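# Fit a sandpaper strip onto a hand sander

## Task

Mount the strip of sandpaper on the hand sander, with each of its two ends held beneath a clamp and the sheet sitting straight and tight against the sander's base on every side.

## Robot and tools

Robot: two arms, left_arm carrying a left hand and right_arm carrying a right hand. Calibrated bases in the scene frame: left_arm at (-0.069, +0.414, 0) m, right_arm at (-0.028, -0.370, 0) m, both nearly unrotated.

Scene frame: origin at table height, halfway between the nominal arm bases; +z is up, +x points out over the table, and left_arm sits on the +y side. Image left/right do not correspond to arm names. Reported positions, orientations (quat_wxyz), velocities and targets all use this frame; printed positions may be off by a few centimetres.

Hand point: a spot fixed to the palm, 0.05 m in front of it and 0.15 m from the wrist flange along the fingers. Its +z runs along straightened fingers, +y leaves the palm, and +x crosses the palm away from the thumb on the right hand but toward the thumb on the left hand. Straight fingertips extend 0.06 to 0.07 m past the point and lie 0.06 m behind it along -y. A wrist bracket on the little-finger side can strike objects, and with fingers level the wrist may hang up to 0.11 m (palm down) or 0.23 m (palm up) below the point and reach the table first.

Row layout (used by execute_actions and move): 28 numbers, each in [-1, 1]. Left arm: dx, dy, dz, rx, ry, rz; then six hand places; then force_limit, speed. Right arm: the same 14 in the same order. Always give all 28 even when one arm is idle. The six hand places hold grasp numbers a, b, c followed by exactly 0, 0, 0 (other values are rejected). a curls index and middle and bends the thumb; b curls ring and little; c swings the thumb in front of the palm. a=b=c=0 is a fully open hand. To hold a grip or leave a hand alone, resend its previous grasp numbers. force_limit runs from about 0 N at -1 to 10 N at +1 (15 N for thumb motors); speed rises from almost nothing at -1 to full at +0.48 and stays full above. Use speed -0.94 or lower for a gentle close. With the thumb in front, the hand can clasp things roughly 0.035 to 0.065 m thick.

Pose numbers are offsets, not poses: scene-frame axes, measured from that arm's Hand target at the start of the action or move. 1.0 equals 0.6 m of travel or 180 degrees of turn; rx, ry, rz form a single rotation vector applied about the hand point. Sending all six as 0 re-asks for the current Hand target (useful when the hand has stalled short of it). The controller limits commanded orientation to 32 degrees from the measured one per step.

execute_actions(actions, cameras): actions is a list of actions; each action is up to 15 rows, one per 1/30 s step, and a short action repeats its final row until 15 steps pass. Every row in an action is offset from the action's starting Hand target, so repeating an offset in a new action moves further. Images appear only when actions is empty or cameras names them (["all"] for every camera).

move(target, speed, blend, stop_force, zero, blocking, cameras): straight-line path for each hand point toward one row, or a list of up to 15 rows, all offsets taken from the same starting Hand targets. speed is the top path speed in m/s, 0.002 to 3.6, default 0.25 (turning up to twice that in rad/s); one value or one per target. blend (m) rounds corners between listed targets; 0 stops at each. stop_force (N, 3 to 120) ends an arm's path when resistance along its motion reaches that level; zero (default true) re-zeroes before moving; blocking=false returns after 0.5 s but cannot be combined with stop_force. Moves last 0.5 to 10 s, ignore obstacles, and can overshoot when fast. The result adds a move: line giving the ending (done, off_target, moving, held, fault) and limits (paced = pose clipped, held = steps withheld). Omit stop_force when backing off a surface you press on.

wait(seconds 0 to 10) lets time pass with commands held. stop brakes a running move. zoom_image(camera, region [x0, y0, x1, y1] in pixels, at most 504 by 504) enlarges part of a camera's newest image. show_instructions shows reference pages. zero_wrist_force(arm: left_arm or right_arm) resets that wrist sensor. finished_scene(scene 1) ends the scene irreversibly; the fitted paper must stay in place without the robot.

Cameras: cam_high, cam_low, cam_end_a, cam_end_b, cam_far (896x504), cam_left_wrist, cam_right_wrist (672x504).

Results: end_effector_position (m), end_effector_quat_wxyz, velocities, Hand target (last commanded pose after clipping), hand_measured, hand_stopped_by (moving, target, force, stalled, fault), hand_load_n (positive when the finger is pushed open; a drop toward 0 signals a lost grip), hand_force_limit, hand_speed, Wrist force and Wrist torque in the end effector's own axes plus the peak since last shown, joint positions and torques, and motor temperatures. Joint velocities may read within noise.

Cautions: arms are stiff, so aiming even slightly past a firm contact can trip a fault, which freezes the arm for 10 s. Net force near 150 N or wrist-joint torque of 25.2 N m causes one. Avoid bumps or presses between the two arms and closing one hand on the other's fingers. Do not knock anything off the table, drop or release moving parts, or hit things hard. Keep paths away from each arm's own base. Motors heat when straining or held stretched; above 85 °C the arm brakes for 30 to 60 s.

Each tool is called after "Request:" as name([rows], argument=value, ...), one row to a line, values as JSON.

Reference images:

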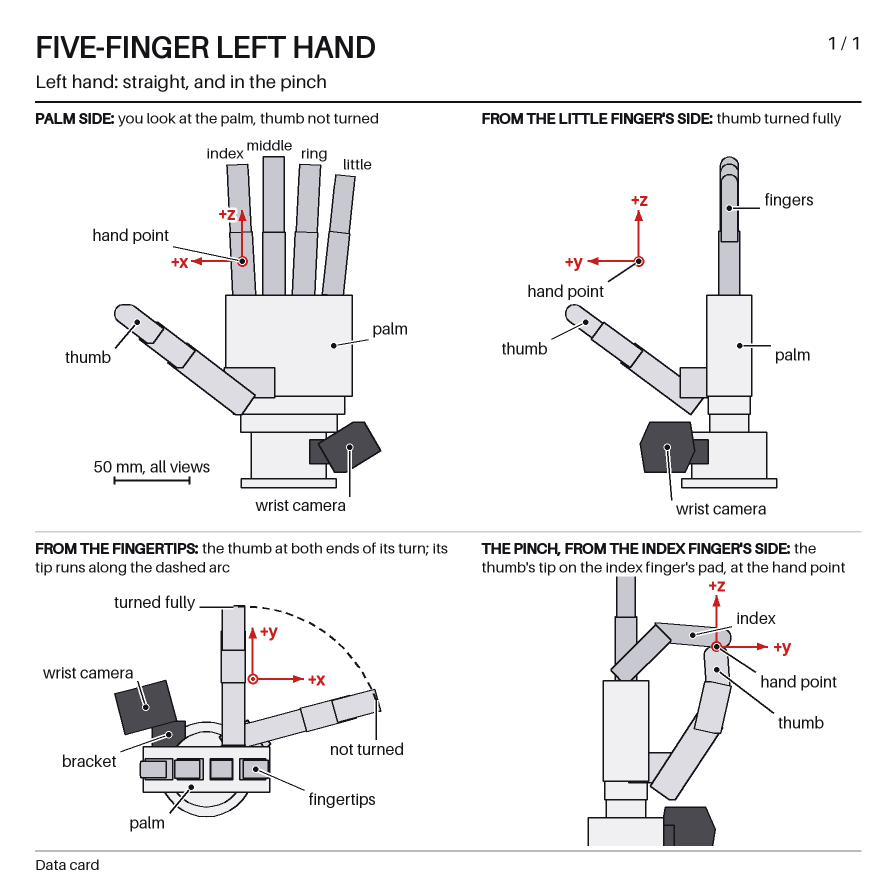

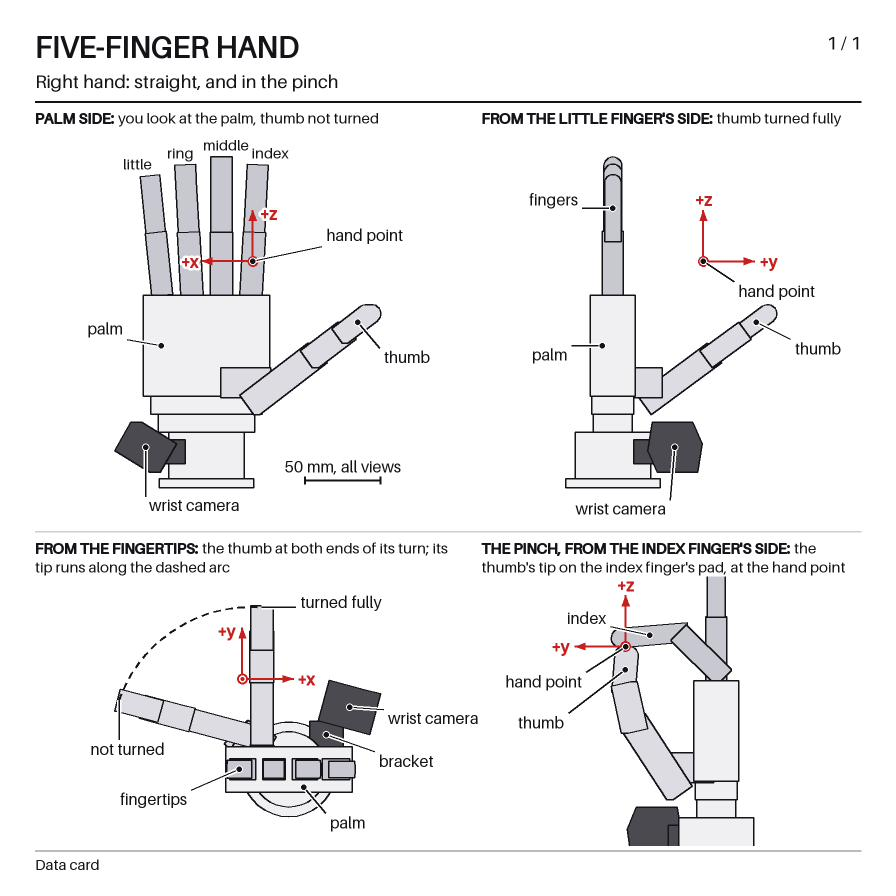

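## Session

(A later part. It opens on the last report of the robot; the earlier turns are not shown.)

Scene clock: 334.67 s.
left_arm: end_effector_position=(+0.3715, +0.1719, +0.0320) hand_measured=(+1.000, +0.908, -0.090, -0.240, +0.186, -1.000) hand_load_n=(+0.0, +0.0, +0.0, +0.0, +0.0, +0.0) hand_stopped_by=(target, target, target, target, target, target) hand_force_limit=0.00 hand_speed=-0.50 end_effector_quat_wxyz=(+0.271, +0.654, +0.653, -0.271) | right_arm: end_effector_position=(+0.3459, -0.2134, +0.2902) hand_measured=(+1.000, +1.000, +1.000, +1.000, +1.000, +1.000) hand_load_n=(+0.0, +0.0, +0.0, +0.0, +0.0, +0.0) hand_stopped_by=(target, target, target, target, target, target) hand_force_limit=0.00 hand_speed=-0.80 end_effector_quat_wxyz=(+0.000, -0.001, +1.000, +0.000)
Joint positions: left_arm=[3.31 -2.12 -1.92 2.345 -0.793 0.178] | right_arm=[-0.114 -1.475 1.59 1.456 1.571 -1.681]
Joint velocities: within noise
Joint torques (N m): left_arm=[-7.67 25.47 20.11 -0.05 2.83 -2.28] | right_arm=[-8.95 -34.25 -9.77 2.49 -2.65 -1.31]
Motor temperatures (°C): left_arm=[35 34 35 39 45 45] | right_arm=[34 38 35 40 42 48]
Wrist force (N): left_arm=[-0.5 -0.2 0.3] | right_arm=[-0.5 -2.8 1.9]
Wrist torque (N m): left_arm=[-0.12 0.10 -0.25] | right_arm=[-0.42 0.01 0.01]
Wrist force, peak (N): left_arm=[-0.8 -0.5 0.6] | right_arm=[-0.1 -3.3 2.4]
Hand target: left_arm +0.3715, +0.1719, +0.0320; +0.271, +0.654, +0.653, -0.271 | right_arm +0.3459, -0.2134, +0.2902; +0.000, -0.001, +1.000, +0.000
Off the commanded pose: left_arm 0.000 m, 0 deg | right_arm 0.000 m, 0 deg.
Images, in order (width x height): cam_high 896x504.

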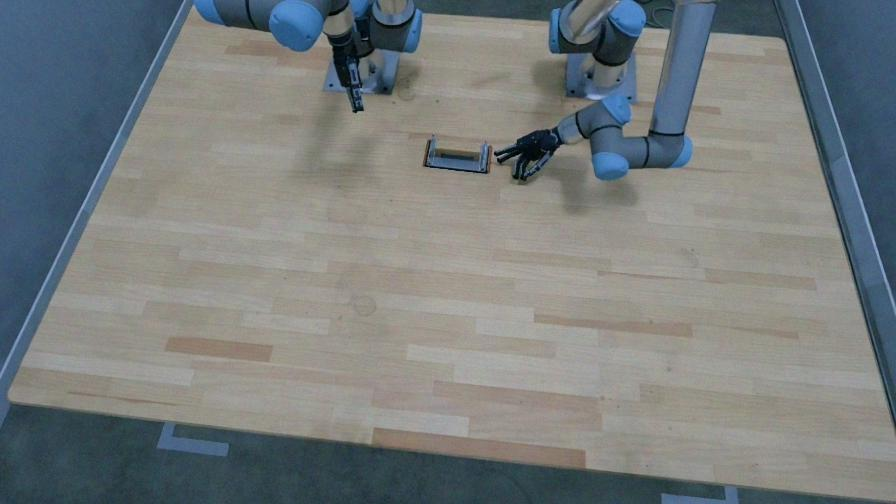

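Request:
move([
  [-0.0167, 0, 0, 0, 0, 0, 0.62, 0, 1, 0, 0, 0, 0, -0.5, -0.1248, 0.2723, -0.0837, 0.1667, 0, 0, 0, 0, 0, 0, 0, 0, 0, -0.8],
  [-0.0167, 0, 0, 0, 0, 0, 0.62, 0, 1, 0, 0, 0, 0, -0.5, -0.1248, 0.4307, -0.2003, 0.1667, 0, 0, 0, 0, 0, 0, 0, 0, 0, -0.8],
], speed=0.15, blend=0.03, cameras=["cam_high", "cam_end_a", "cam_end_b", "cam_far", "cam_low", "cam_right_wrist"])

Scene clock: 351.80 s.
left_arm: end_effector_position=(+0.3615, +0.1719, +0.0320) hand_measured=(+1.000, +0.908, -0.090, -0.240, +0.186, -1.000) hand_load_n=(+0.0, +0.0, +0.0, +0.0, +0.0, +0.0) hand_stopped_by=(target, target, target, target, target, target) hand_force_limit=0.00 hand_speed=-0.50 end_effector_quat_wxyz=(+0.271, +0.654, +0.653, -0.271) | right_arm: end_effector_position=(+0.2710, +0.0450, +0.1700) hand_measured=(+1.000, +1.000, +1.000, +1.000, +1.000, +1.000) hand_load_n=(+0.0, +0.0, +0.0, +0.0, +0.0, +0.0) hand_stopped_by=(target, target, target, target, target, target) hand_force_limit=0.00 hand_speed=-0.80 end_effector_quat_wxyz=(+0.000, -0.001, +0.966, +0.259)
Joint positions: left_arm=[3.314 -2.104 -1.951 2.357 -0.793 0.182] | right_arm=[0.339 -1.347 1.886 0.839 1.081 -1.179]
Joint torques (N m): left_arm=[8.96 46.29 -0.12 -0.06 -0.87 2.81] | right_arm=[11.81 -12.33 -25.11 0.18 1.73 1.62]
Wrist force (N): left_arm=[-0.5 -0.5 0.2] | right_arm=[-0.3 -4.2 2.0]
Wrist torque (N m): left_arm=[-0.16 0.10 -0.34] | right_arm=[-0.57 -0.06 -0.13]
Wrist force, peak (N): left_arm=[-1.0 -0.4 0.3] | right_arm=[-0.5 -4.3 2.4]
Hand target: left_arm +0.3615, +0.1719, +0.0320; +0.271, +0.654, +0.653, -0.271 | right_arm +0.2710, +0.0450, +0.1700; +0.000, -0.001, +0.966, +0.259
Off the commanded pose: left_arm 0.000 m, 0 deg | right_arm 0.000 m, 0 deg.
move: done
camera_calibration:
cam_right_wrist: T_world_to_cam=[[-0.245423, 0.838297, 0.486853, -0.05099], [0.844541, -0.0616726, 0.531927, -0.312957], [0.475938, 0.541715, -0.69284, 0.0798658], [0, 0, 0, 1]] pos_world=[0.21378, -0.0198206, 0.246629]
Images, in order (width x height): cam_high 896x504, cam_low 896x504, cam_end_a 896x504, cam_end_b 896x504, cam_far 896x504, cam_right_wrist 672x504.

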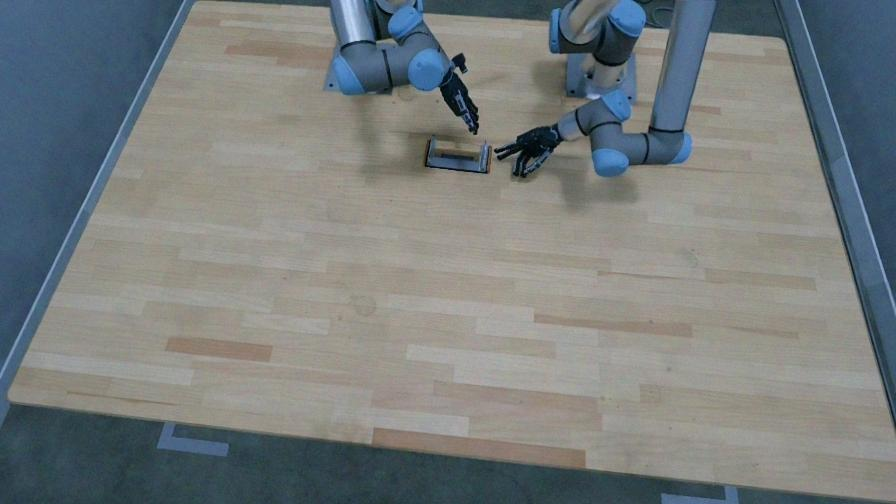

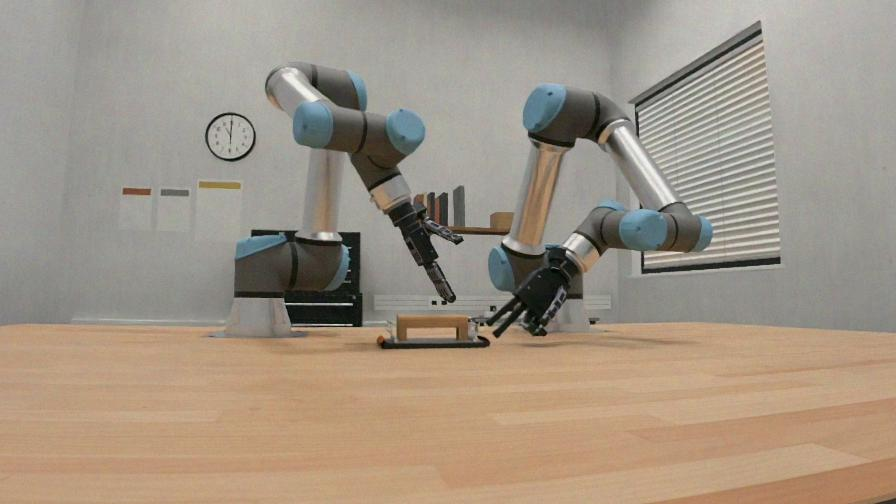

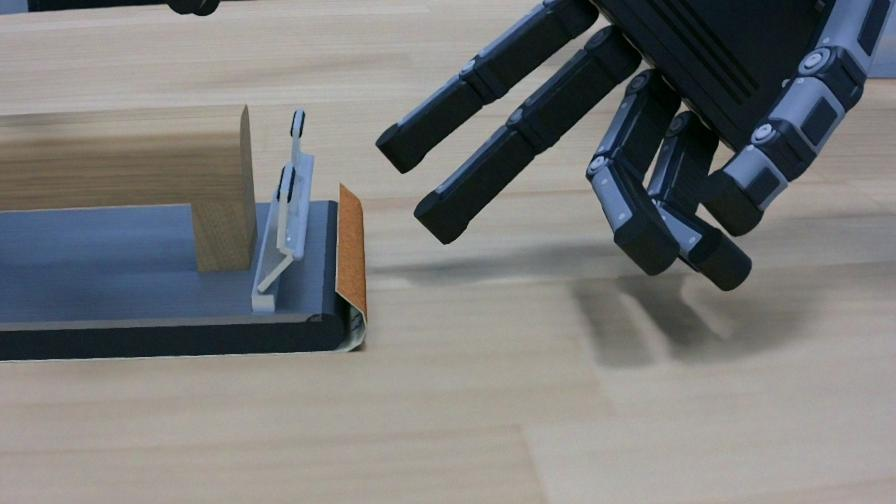

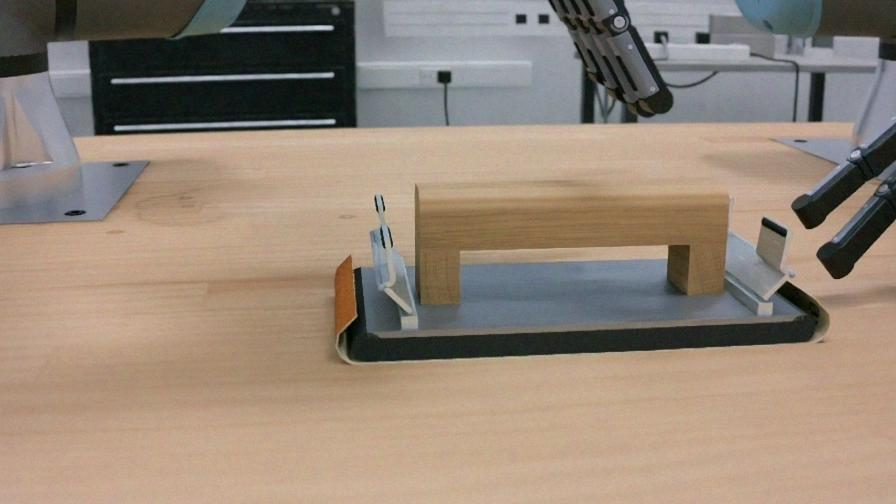

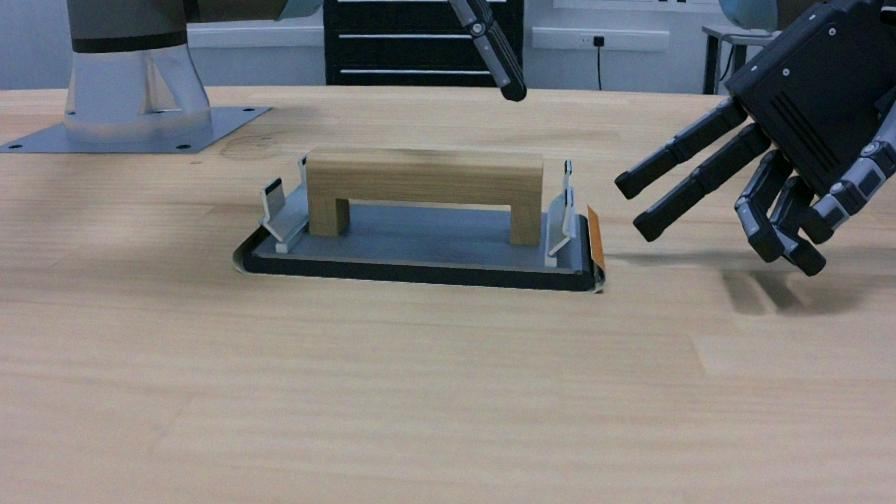

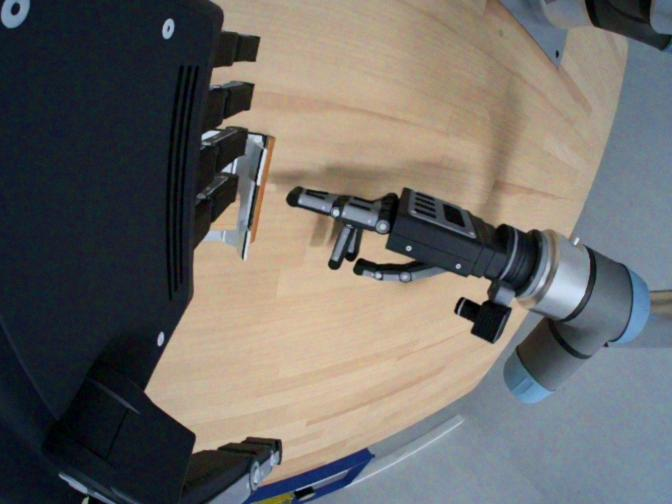

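Request:
zoom_image(camera="cam_right_wrist", region=[180, 100, 400, 290])

Request:
zoom_image(camera="cam_high", region=[410, 100, 550, 190])

Scaled by 2.291 from the camera's 672x504 image, which has a finer 960x720 frame.

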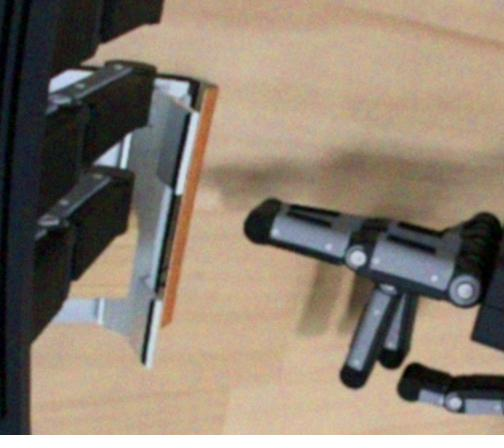

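Scaled by 3.600 from the camera's 896x504 image, which has a finer 1280x720 frame.

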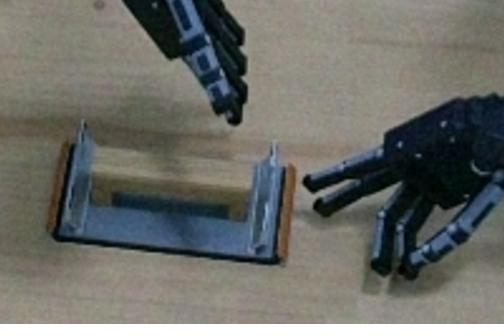

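Request:
move(target=[0, -0.028, -0.0067, 0, 0, 0, 0.62, 0, 1, 0, 0, 0, 0, -0.5, 0, 0, 0, 0, 0, 0, 0, 0, 0, 0, 0, 0, 0, -0.8], speed=0.05, cameras=["cam_end_a", "cam_far"])

Request:
zoom_image(camera="cam_end_a", region=[240, 170, 440, 370])

Scene clock: 359.73 s.
left_arm: end_effector_position=(+0.3615, +0.1552, +0.0280) hand_measured=(+1.000, +0.908, -0.090, -0.240, +0.186, -1.000) hand_load_n=(+0.0, +0.0, +0.0, +0.0, +0.0, +0.0) hand_stopped_by=(target, target, target, target, target, target) hand_force_limit=0.00 hand_speed=-0.50 end_effector_quat_wxyz=(+0.271, +0.654, +0.653, -0.271) | right_arm: end_effector_position=(+0.2710, +0.0450, +0.1700) hand_measured=(+1.000, +1.000, +1.000, +1.000, +1.000, +1.000) hand_load_n=(+0.0, +0.0, +0.0, +0.0, +0.0, +0.0) hand_stopped_by=(target, target, target, target, target, target) hand_force_limit=0.00 hand_speed=-0.80 end_effector_quat_wxyz=(+0.000, -0.001, +0.966, +0.259)
Joint positions: left_arm=[3.267 -2.111 -1.936 2.394 -0.788 0.117] | right_arm=[0.34 -1.347 1.886 0.839 1.081 -1.179]
Joint torques (N m): left_arm=[-8.95 24.76 19.86 0.02 2.89 -2.29] | right_arm=[10.35 -12.74 -24.67 0.19 1.8 1.21]
Wrist force (N): left_arm=[-0.4 -0.6 0.3] | right_arm=[-0.5 -4.1 2.0]
Wrist torque (N m): left_arm=[-0.17 0.08 -0.22] | right_arm=[-0.54 -0.02 -0.14]
Wrist force, peak (N): left_arm=[-1.0 -0.2 0.6] | right_arm=[-0.3 -4.6 1.9]
Hand target: left_arm +0.3615, +0.1551, +0.0280; +0.271, +0.654, +0.653, -0.271 | right_arm +0.2710, +0.0450, +0.1700; +0.000, -0.001, +0.966, +0.259
Off the commanded pose: left_arm 0.000 m, 0 deg | right_arm 0.000 m, 0 deg.
move: done
Images, in order (width x height): cam_end_a 896x504, cam_far 896x504.

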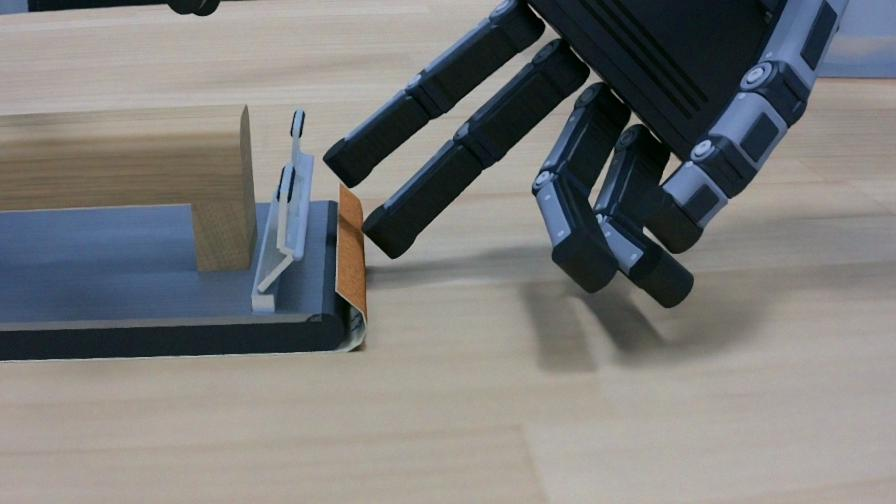

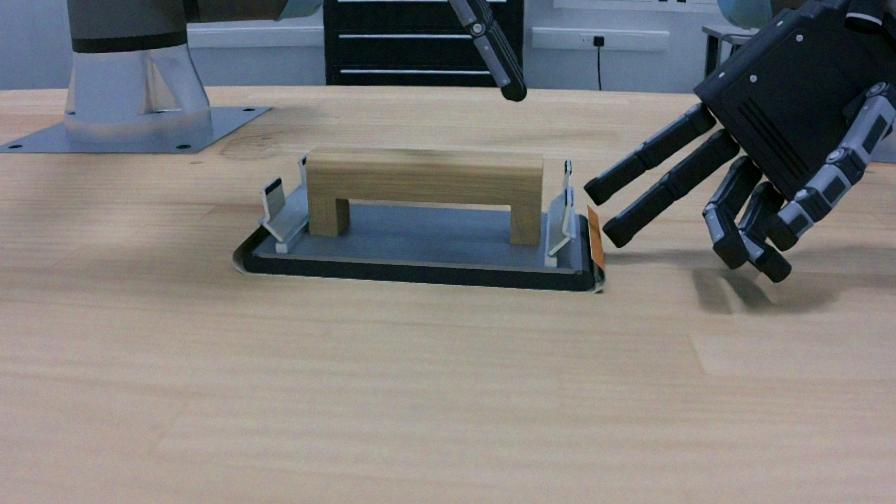

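Scaled by 2.520 from the camera's 896x504 image, which has a finer 1280x720 frame.

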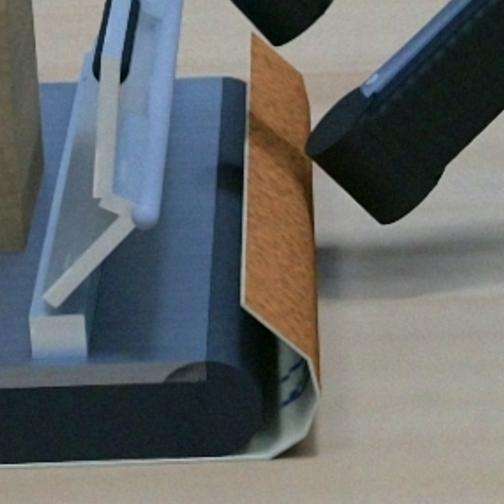

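Request:
execute_actions(actions=[], cameras=["cam_high", "cam_right_wrist", "cam_low", "cam_end_b"])

Request:
zoom_image(camera="cam_high", region=[460, 120, 520, 180])

Request:
zoom_image(camera="cam_right_wrist", region=[180, 110, 330, 260])

Request:
zoom_image(camera="cam_low", region=[360, 290, 580, 360])

Request:
zoom_image(camera="cam_end_b", region=[690, 160, 890, 360])

Scene clock: 385.37 s.
left_arm: end_effector_position=(+0.3615, +0.1551, +0.0280) hand_measured=(+1.000, +0.908, -0.090, -0.240, +0.186, -1.000) hand_load_n=(+0.0, +0.0, -0.5, +0.0, +0.0, +0.0) hand_stopped_by=(target, target, target, target, target, target) hand_force_limit=0.00 hand_speed=-0.50 end_effector_quat_wxyz=(+0.271, +0.654, +0.653, -0.271) | right_arm: end_effector_position=(+0.2710, +0.0450, +0.1700) hand_measured=(+1.000, +1.000, +1.000, +1.000, +1.000, +1.000) hand_load_n=(+0.0, +0.0, +0.0, +0.0, +0.0, -0.5) hand_stopped_by=(target, target, target, target, target, target) hand_force_limit=0.00 hand_speed=-0.80 end_effector_quat_wxyz=(+0.000, -0.001, +0.966, +0.259)
Joint positions: left_arm=[3.267 -2.111 -1.936 2.394 -0.788 0.117] | right_arm=[0.34 -1.347 1.886 0.839 1.081 -1.179]
Joint velocities: within noise
Joint torques (N m): left_arm=[-7.7 24.65 19.72 0.06 2.89 -2.27] | right_arm=[10.29 -13.23 -25.22 0.23 1.9 1.28]
Motor temperatures (°C): left_arm=[35 34 35 39 45 45] | right_arm=[34 38 35 40 42 48]
Wrist force (N): left_arm=[-0.7 -0.1 0.6] | right_arm=[-0.4 -4.2 2.2]
Wrist torque (N m): left_arm=[-0.12 0.16 -0.25] | right_arm=[-0.58 -0.04 -0.14]
Wrist force, peak (N): left_arm=[-0.8 -0.5 0.3] | right_arm=[-0.5 -4.5 2.0]
Hand target: left_arm +0.3615, +0.1551, +0.0280; +0.271, +0.654, +0.653, -0.271 | right_arm +0.2710, +0.0450, +0.1700; +0.000, -0.001, +0.966, +0.259
Off the commanded pose: left_arm 0.000 m, 0 deg | right_arm 0.000 m, 0 deg.
camera_calibration:
cam_right_wrist: T_world_to_cam=[[-0.245423, 0.838297, 0.486853, -0.0510738], [0.844541, -0.0616726, 0.531927, -0.312951], [0.475938, 0.541715, -0.69284, 0.0798117], [0, 0, 0, 1]] pos_world=[0.21378, -0.0197206, 0.246629]
Images, in order (width x height): cam_high 896x504, cam_low 896x504, cam_end_b 896x504, cam_right_wrist 672x504.

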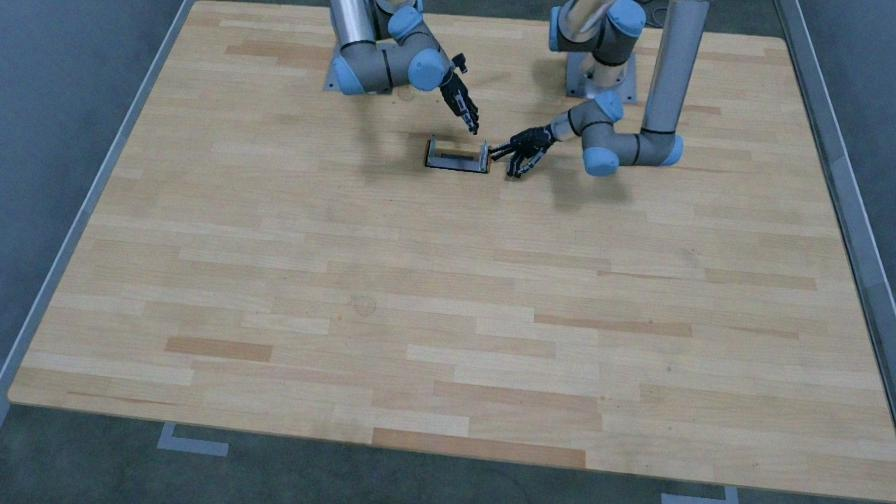

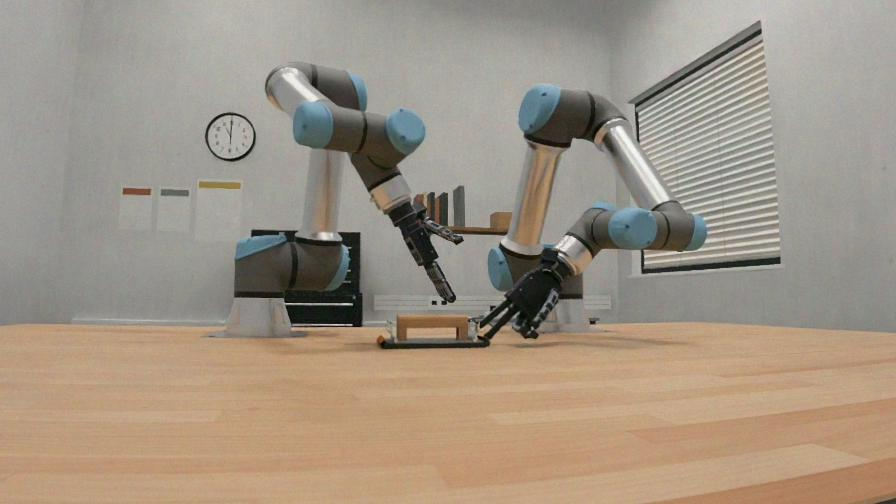

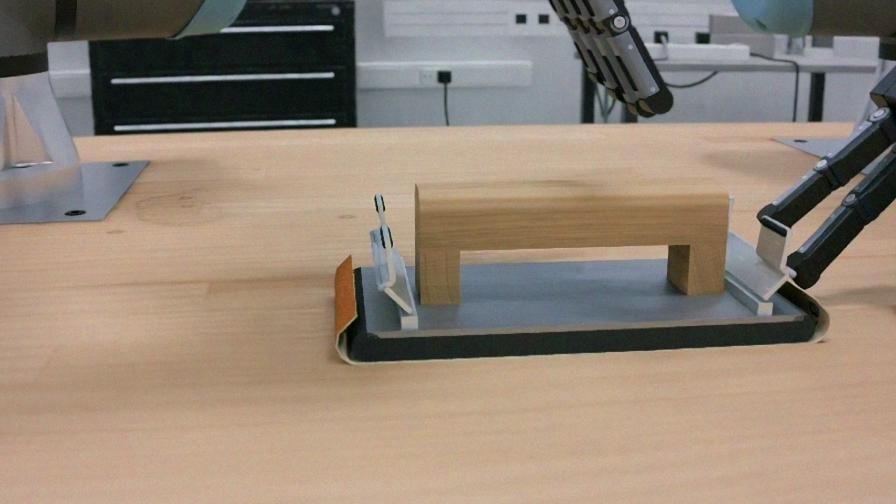

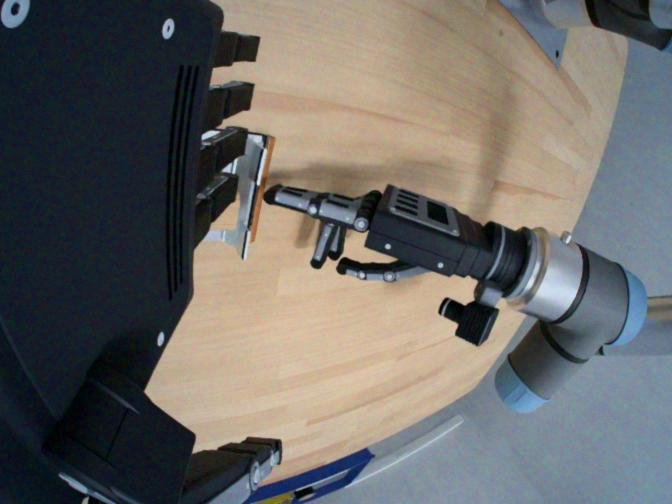

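Scaled by 8.400 from the camera's 896x504 image, which has a finer 1280x720 frame.

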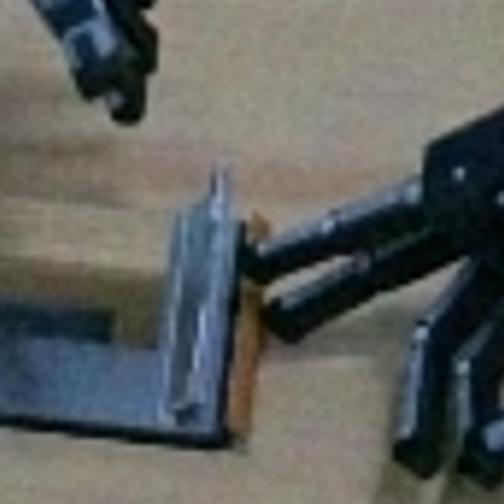

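Scaled by 3.360 from the camera's 672x504 image, which has a finer 960x720 frame.

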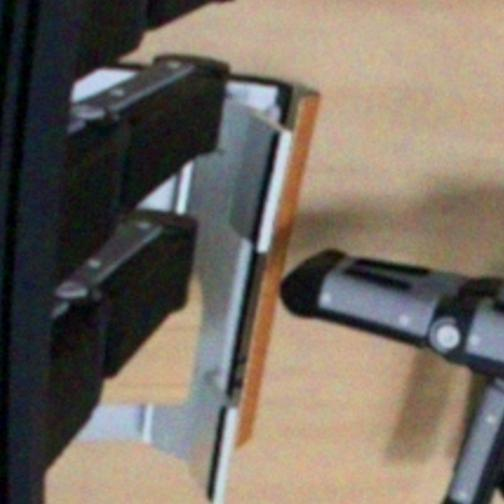

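Scaled by 2.291 from the camera's 896x504 image, which has a finer 1280x720 frame.

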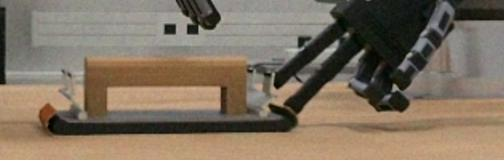

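Scaled by 2.520 from the camera's 896x504 image, which has a finer 1280x720 frame.

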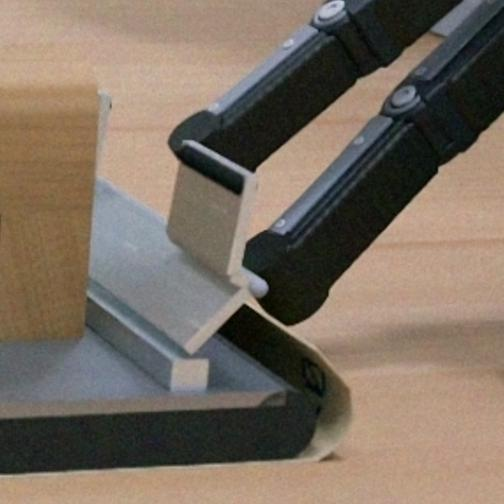

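Request:
move(target=[0.0033, -0.01, -0.0017, 0, 0, 0, 0.62, 0, 1, 0, 0, 0, 0, -0.5, 0, 0, 0, 0, 0, 0, 0, 0, 0, 0, 0, 0, 0, -0.8], speed=0.03, cameras=["cam_end_a", "cam_end_b"])

Request:
zoom_image(camera="cam_end_a", region=[240, 170, 440, 370])

Request:
zoom_image(camera="cam_end_b", region=[690, 160, 890, 360])

Scene clock: 404.07 s.
left_arm: end_effector_position=(+0.3635, +0.1492, +0.0270) hand_measured=(+1.000, +0.908, -0.090, -0.240, +0.186, -1.000) hand_load_n=(+0.0, +0.0, +0.0, +0.0, +0.0, +0.0) hand_stopped_by=(target, target, target, target, target, target) hand_force_limit=0.00 hand_speed=-0.50 end_effector_quat_wxyz=(+0.271, +0.654, +0.653, -0.271) | right_arm: end_effector_position=(+0.2710, +0.0450, +0.1700) hand_measured=(+1.000, +1.000, +1.000, +1.000, +1.000, +1.000) hand_load_n=(+0.0, +0.0, +0.0, +0.0, +0.0, +0.0) hand_stopped_by=(target, target, target, target, target, target) hand_force_limit=0.00 hand_speed=-0.80 end_effector_quat_wxyz=(+0.000, -0.001, +0.966, +0.259)
Joint positions: left_arm=[3.251 -2.116 -1.925 2.404 -0.787 0.094] | right_arm=[0.34 -1.347 1.886 0.839 1.081 -1.179]
Joint torques (N m): left_arm=[-8.92 25.1 21.17 0.07 2.89 -2.47] | right_arm=[10.41 -13.02 -24.1 0.16 1.74 1.36]
Wrist force (N): left_arm=[-0.6 -0.3 0.3] | right_arm=[-0.5 -4.1 2.1]
Wrist torque (N m): left_arm=[-0.14 0.12 -0.24] | right_arm=[-0.56 -0.04 -0.13]
Wrist force, peak (N): left_arm=[-0.7 -0.5 0.7] | right_arm=[-0.5 -4.7 2.0]
Hand target: left_arm +0.3635, +0.1491, +0.0270; +0.271, +0.654, +0.653, -0.271 | right_arm +0.2710, +0.0450, +0.1700; +0.000, -0.001, +0.966, +0.259
Off the commanded pose: left_arm 0.000 m, 0 deg | right_arm 0.000 m, 0 deg.
move: done
Images, in order (width x height): cam_end_a 896x504, cam_end_b 896x504.

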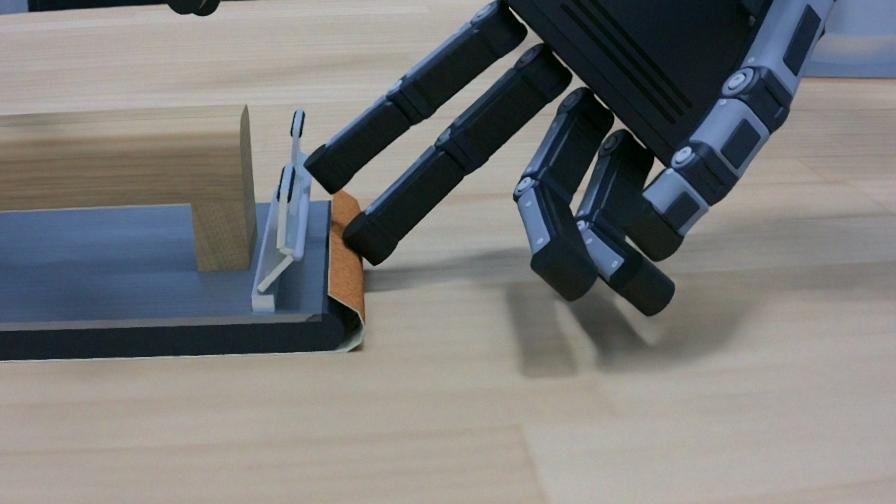

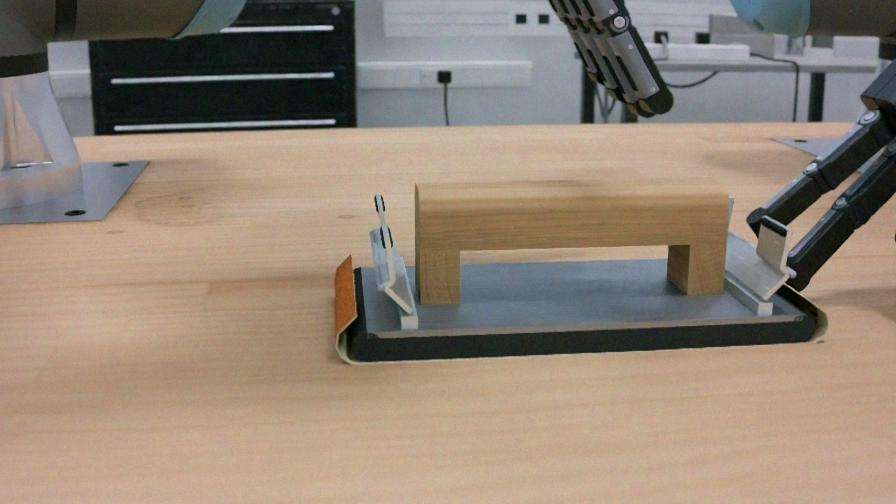

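Scaled by 2.520 from the camera's 896x504 image, which has a finer 1280x720 frame.

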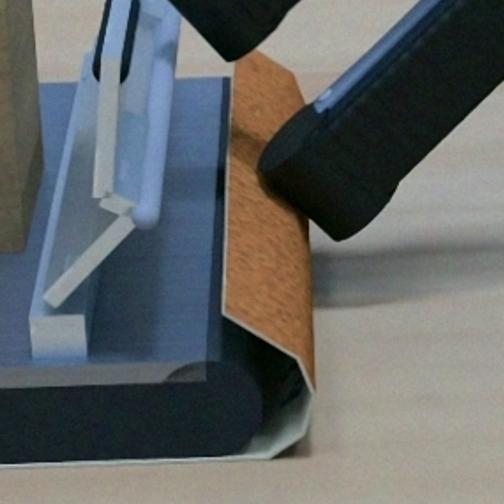

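Scaled by 2.520 from the camera's 896x504 image, which has a finer 1280x720 frame.

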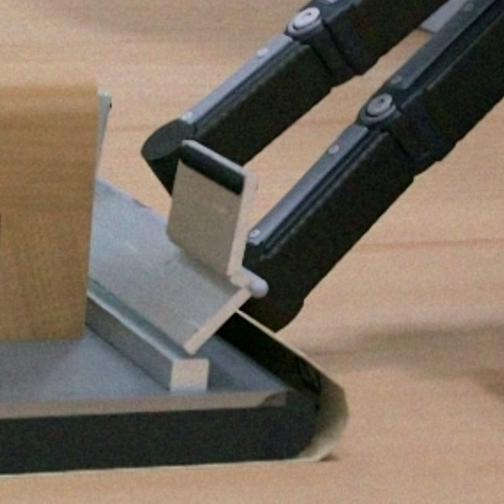

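Request:
move(target=[0, -0.0067, -0.0017, 0, 0, 0, 0.62, 0, 1, 0, 0, 0, 0, -0.5, 0, 0, 0, 0, 0, 0, 0, 0, 0, 0, 0, 0, 0, -0.8], speed=0.03, cameras=["cam_end_a", "cam_end_b"])

Request:
zoom_image(camera="cam_end_a", region=[240, 170, 440, 370])

Request:
zoom_image(camera="cam_end_b", region=[690, 160, 890, 360])

Scene clock: 408.63 s.
left_arm: end_effector_position=(+0.3635, +0.1452, +0.0260) hand_measured=(+1.000, +0.908, -0.090, -0.240, +0.186, -1.000) hand_load_n=(-0.5, +0.0, +0.0, +0.0, +0.0, +0.0) hand_stopped_by=(target, target, target, target, target, target) hand_force_limit=0.00 hand_speed=-0.50 end_effector_quat_wxyz=(+0.271, +0.654, +0.653, -0.271) | right_arm: end_effector_position=(+0.2710, +0.0450, +0.1700) hand_measured=(+1.000, +1.000, +1.000, +1.000, +1.000, +1.000) hand_load_n=(+0.0, +0.0, +0.0, +0.0, +0.0, +0.0) hand_stopped_by=(target, target, target, target, target, target) hand_force_limit=0.00 hand_speed=-0.80 end_effector_quat_wxyz=(+0.000, -0.001, +0.966, +0.259)
Joint positions: left_arm=[3.24 -2.118 -1.921 2.413 -0.786 0.078] | right_arm=[0.34 -1.347 1.886 0.839 1.081 -1.179]
Joint torques (N m): left_arm=[-7.43 24.99 19.84 0.22 2.86 -2.39] | right_arm=[9.69 -13.34 -25.76 0.24 1.79 1.3]
Wrist force (N): left_arm=[-0.8 -0.5 -0.8] | right_arm=[-0.4 -4.3 1.8]
Wrist torque (N m): left_arm=[-0.08 0.07 -0.24] | right_arm=[-0.57 -0.05 -0.14]
Wrist force, peak (N): left_arm=[-1.2 -0.5 -0.4] | right_arm=[-0.4 -4.7 2.1]
Hand target: left_arm +0.3635, +0.1451, +0.0259; +0.271, +0.654, +0.653, -0.271 | right_arm +0.2710, +0.0450, +0.1700; +0.000, -0.001, +0.966, +0.259
Off the commanded pose: left_arm 0.000 m, 0 deg | right_arm 0.000 m, 0 deg.
move: done
Images, in order (width x height): cam_end_a 896x504, cam_end_b 896x504.

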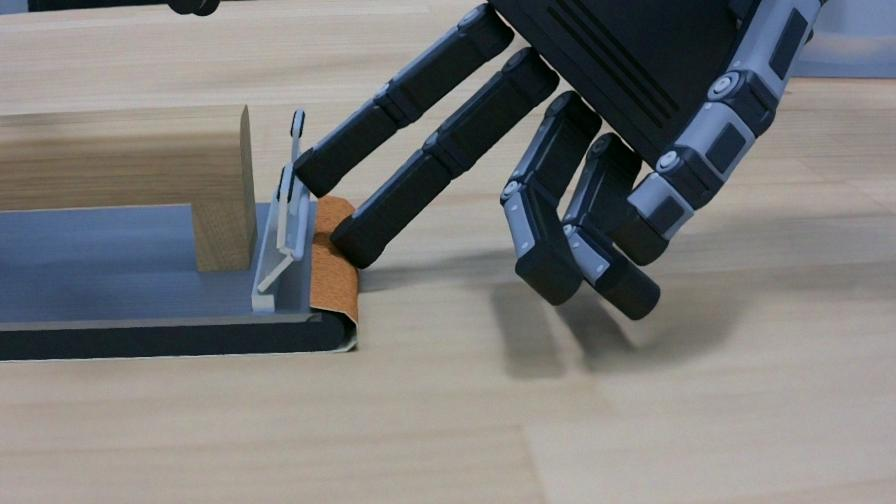

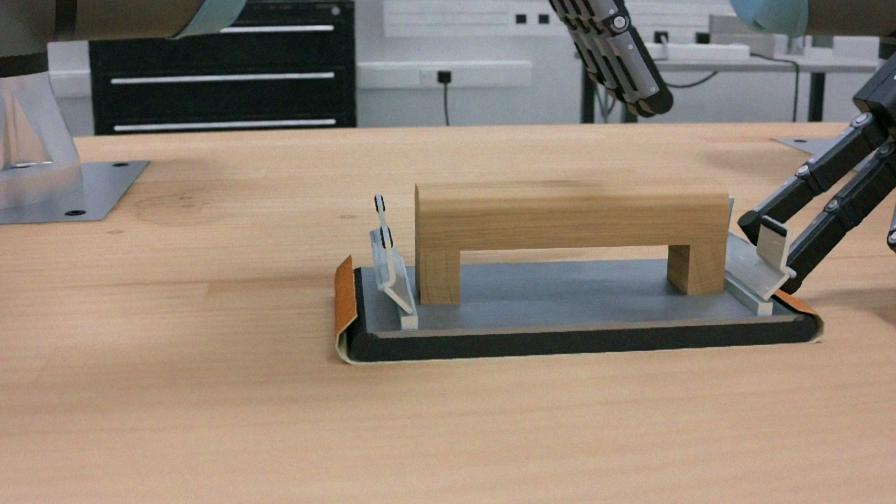

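Scaled by 2.520 from the camera's 896x504 image, which has a finer 1280x720 frame.

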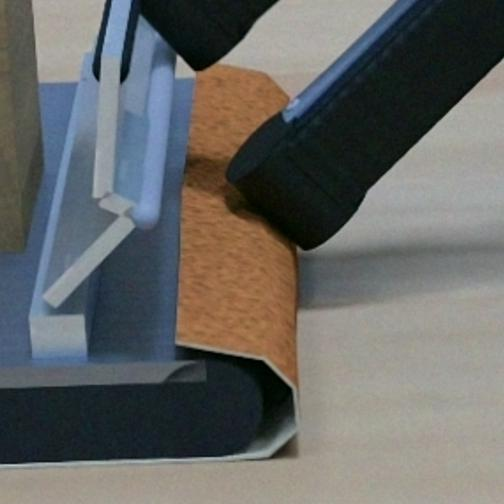

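Scaled by 2.520 from the camera's 896x504 image, which has a finer 1280x720 frame.

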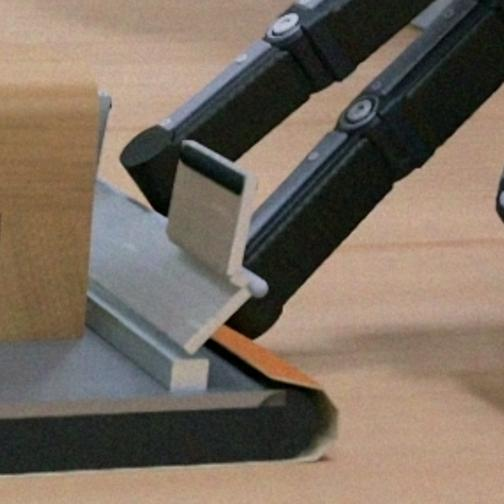

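Request:
move(target=[0, -0.005, -0.0017, 0, 0, 0, 0.62, 0, 1, 0, 0, 0, 0, -0.5, 0, 0, 0, 0, 0, 0, 0, 0, 0, 0, 0, 0, 0, -0.8], speed=0.03, cameras=["cam_end_a", "cam_end_b"])

Request:
zoom_image(camera="cam_end_a", region=[240, 170, 440, 370])

Request:
zoom_image(camera="cam_end_b", region=[690, 160, 890, 360])

Scene clock: 413.37 s.
left_arm: end_effector_position=(+0.3635, +0.1422, +0.0249) hand_measured=(+1.000, +0.908, -0.090, -0.240, +0.186, -1.000) hand_load_n=(+0.0, +0.0, +0.0, +0.0, +0.0, +0.0) hand_stopped_by=(target, target, target, target, target, target) hand_force_limit=0.00 hand_speed=-0.50 end_effector_quat_wxyz=(+0.271, +0.654, +0.653, -0.271) | right_arm: end_effector_position=(+0.2710, +0.0450, +0.1700) hand_measured=(+1.000, +1.000, +1.000, +1.000, +1.000, +1.000) hand_load_n=(+0.0, +0.0, +0.0, +0.0, +0.0, +0.0) hand_stopped_by=(target, target, target, target, target, target) hand_force_limit=0.00 hand_speed=-0.80 end_effector_quat_wxyz=(+0.000, -0.001, +0.966, +0.259)
Joint positions: left_arm=[3.231 -2.119 -1.918 2.42 -0.786 0.067] | right_arm=[0.34 -1.347 1.886 0.839 1.081 -1.179]
Joint torques (N m): left_arm=[-10.75 21.95 18.92 1.06 1.94 -2.2] | right_arm=[10.12 -13.54 -25.15 0.26 1.8 1.38]
Wrist force (N): left_arm=[-1.9 -0.4 -10.2] | right_arm=[-0.4 -4.4 1.9]
Wrist torque (N m): left_arm=[0.48 -0.61 -0.30] | right_arm=[-0.59 -0.04 -0.14]
Wrist force, peak (N): left_arm=[-1.9 -0.5 -10.3] | right_arm=[-0.3 -4.6 1.9]
Hand target: left_arm +0.3635, +0.1421, +0.0249; +0.271, +0.654, +0.653, -0.271 | right_arm +0.2710, +0.0450, +0.1700; +0.000, -0.001, +0.966, +0.259
Off the commanded pose: left_arm 0.000 m, 0 deg | right_arm 0.000 m, 0 deg.
move: done
Images, in order (width x height): cam_end_a 896x504, cam_end_b 896x504.

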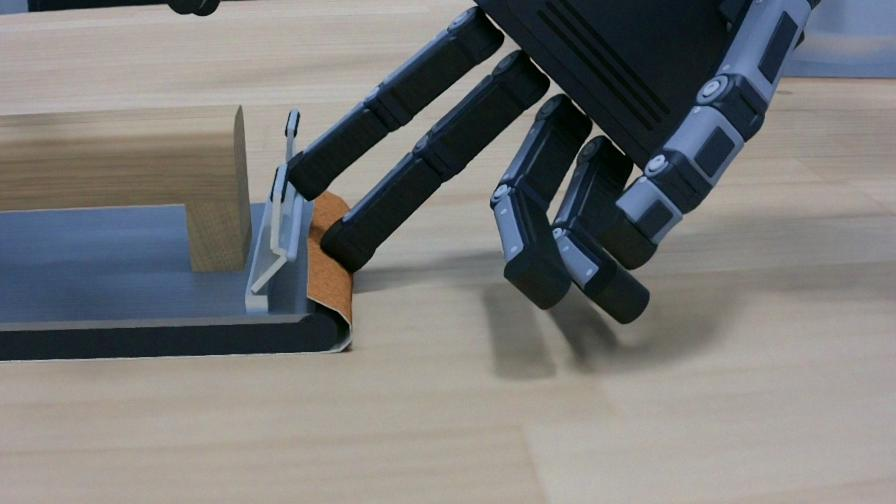

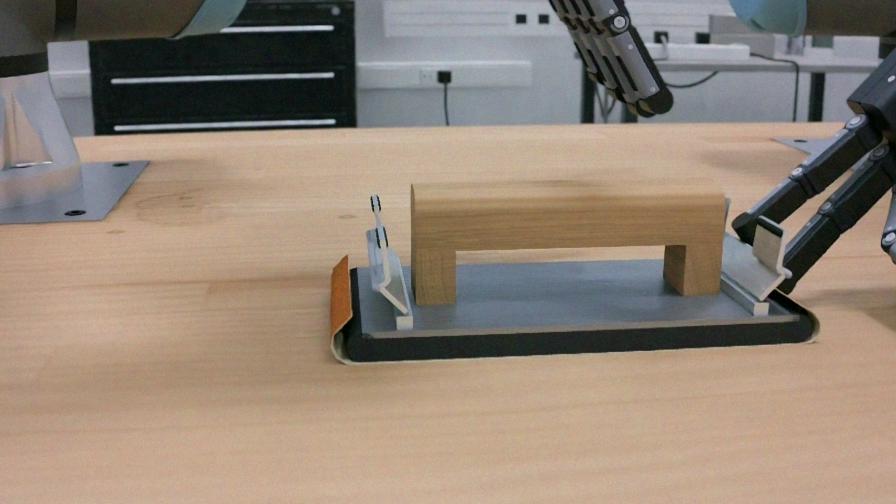

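Scaled by 2.520 from the camera's 896x504 image, which has a finer 1280x720 frame.

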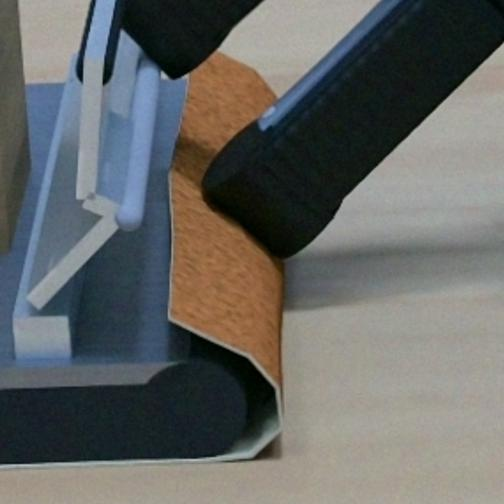

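Scaled by 2.520 from the camera's 896x504 image, which has a finer 1280x720 frame.

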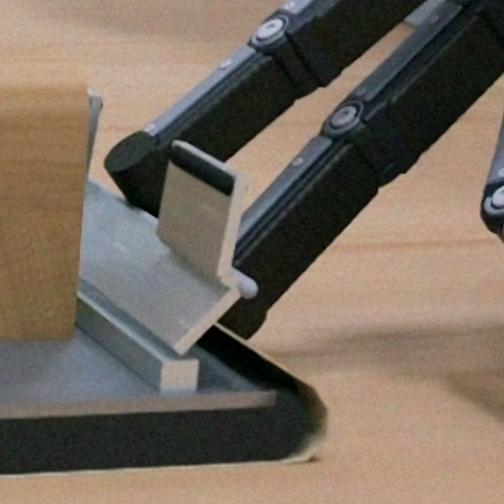

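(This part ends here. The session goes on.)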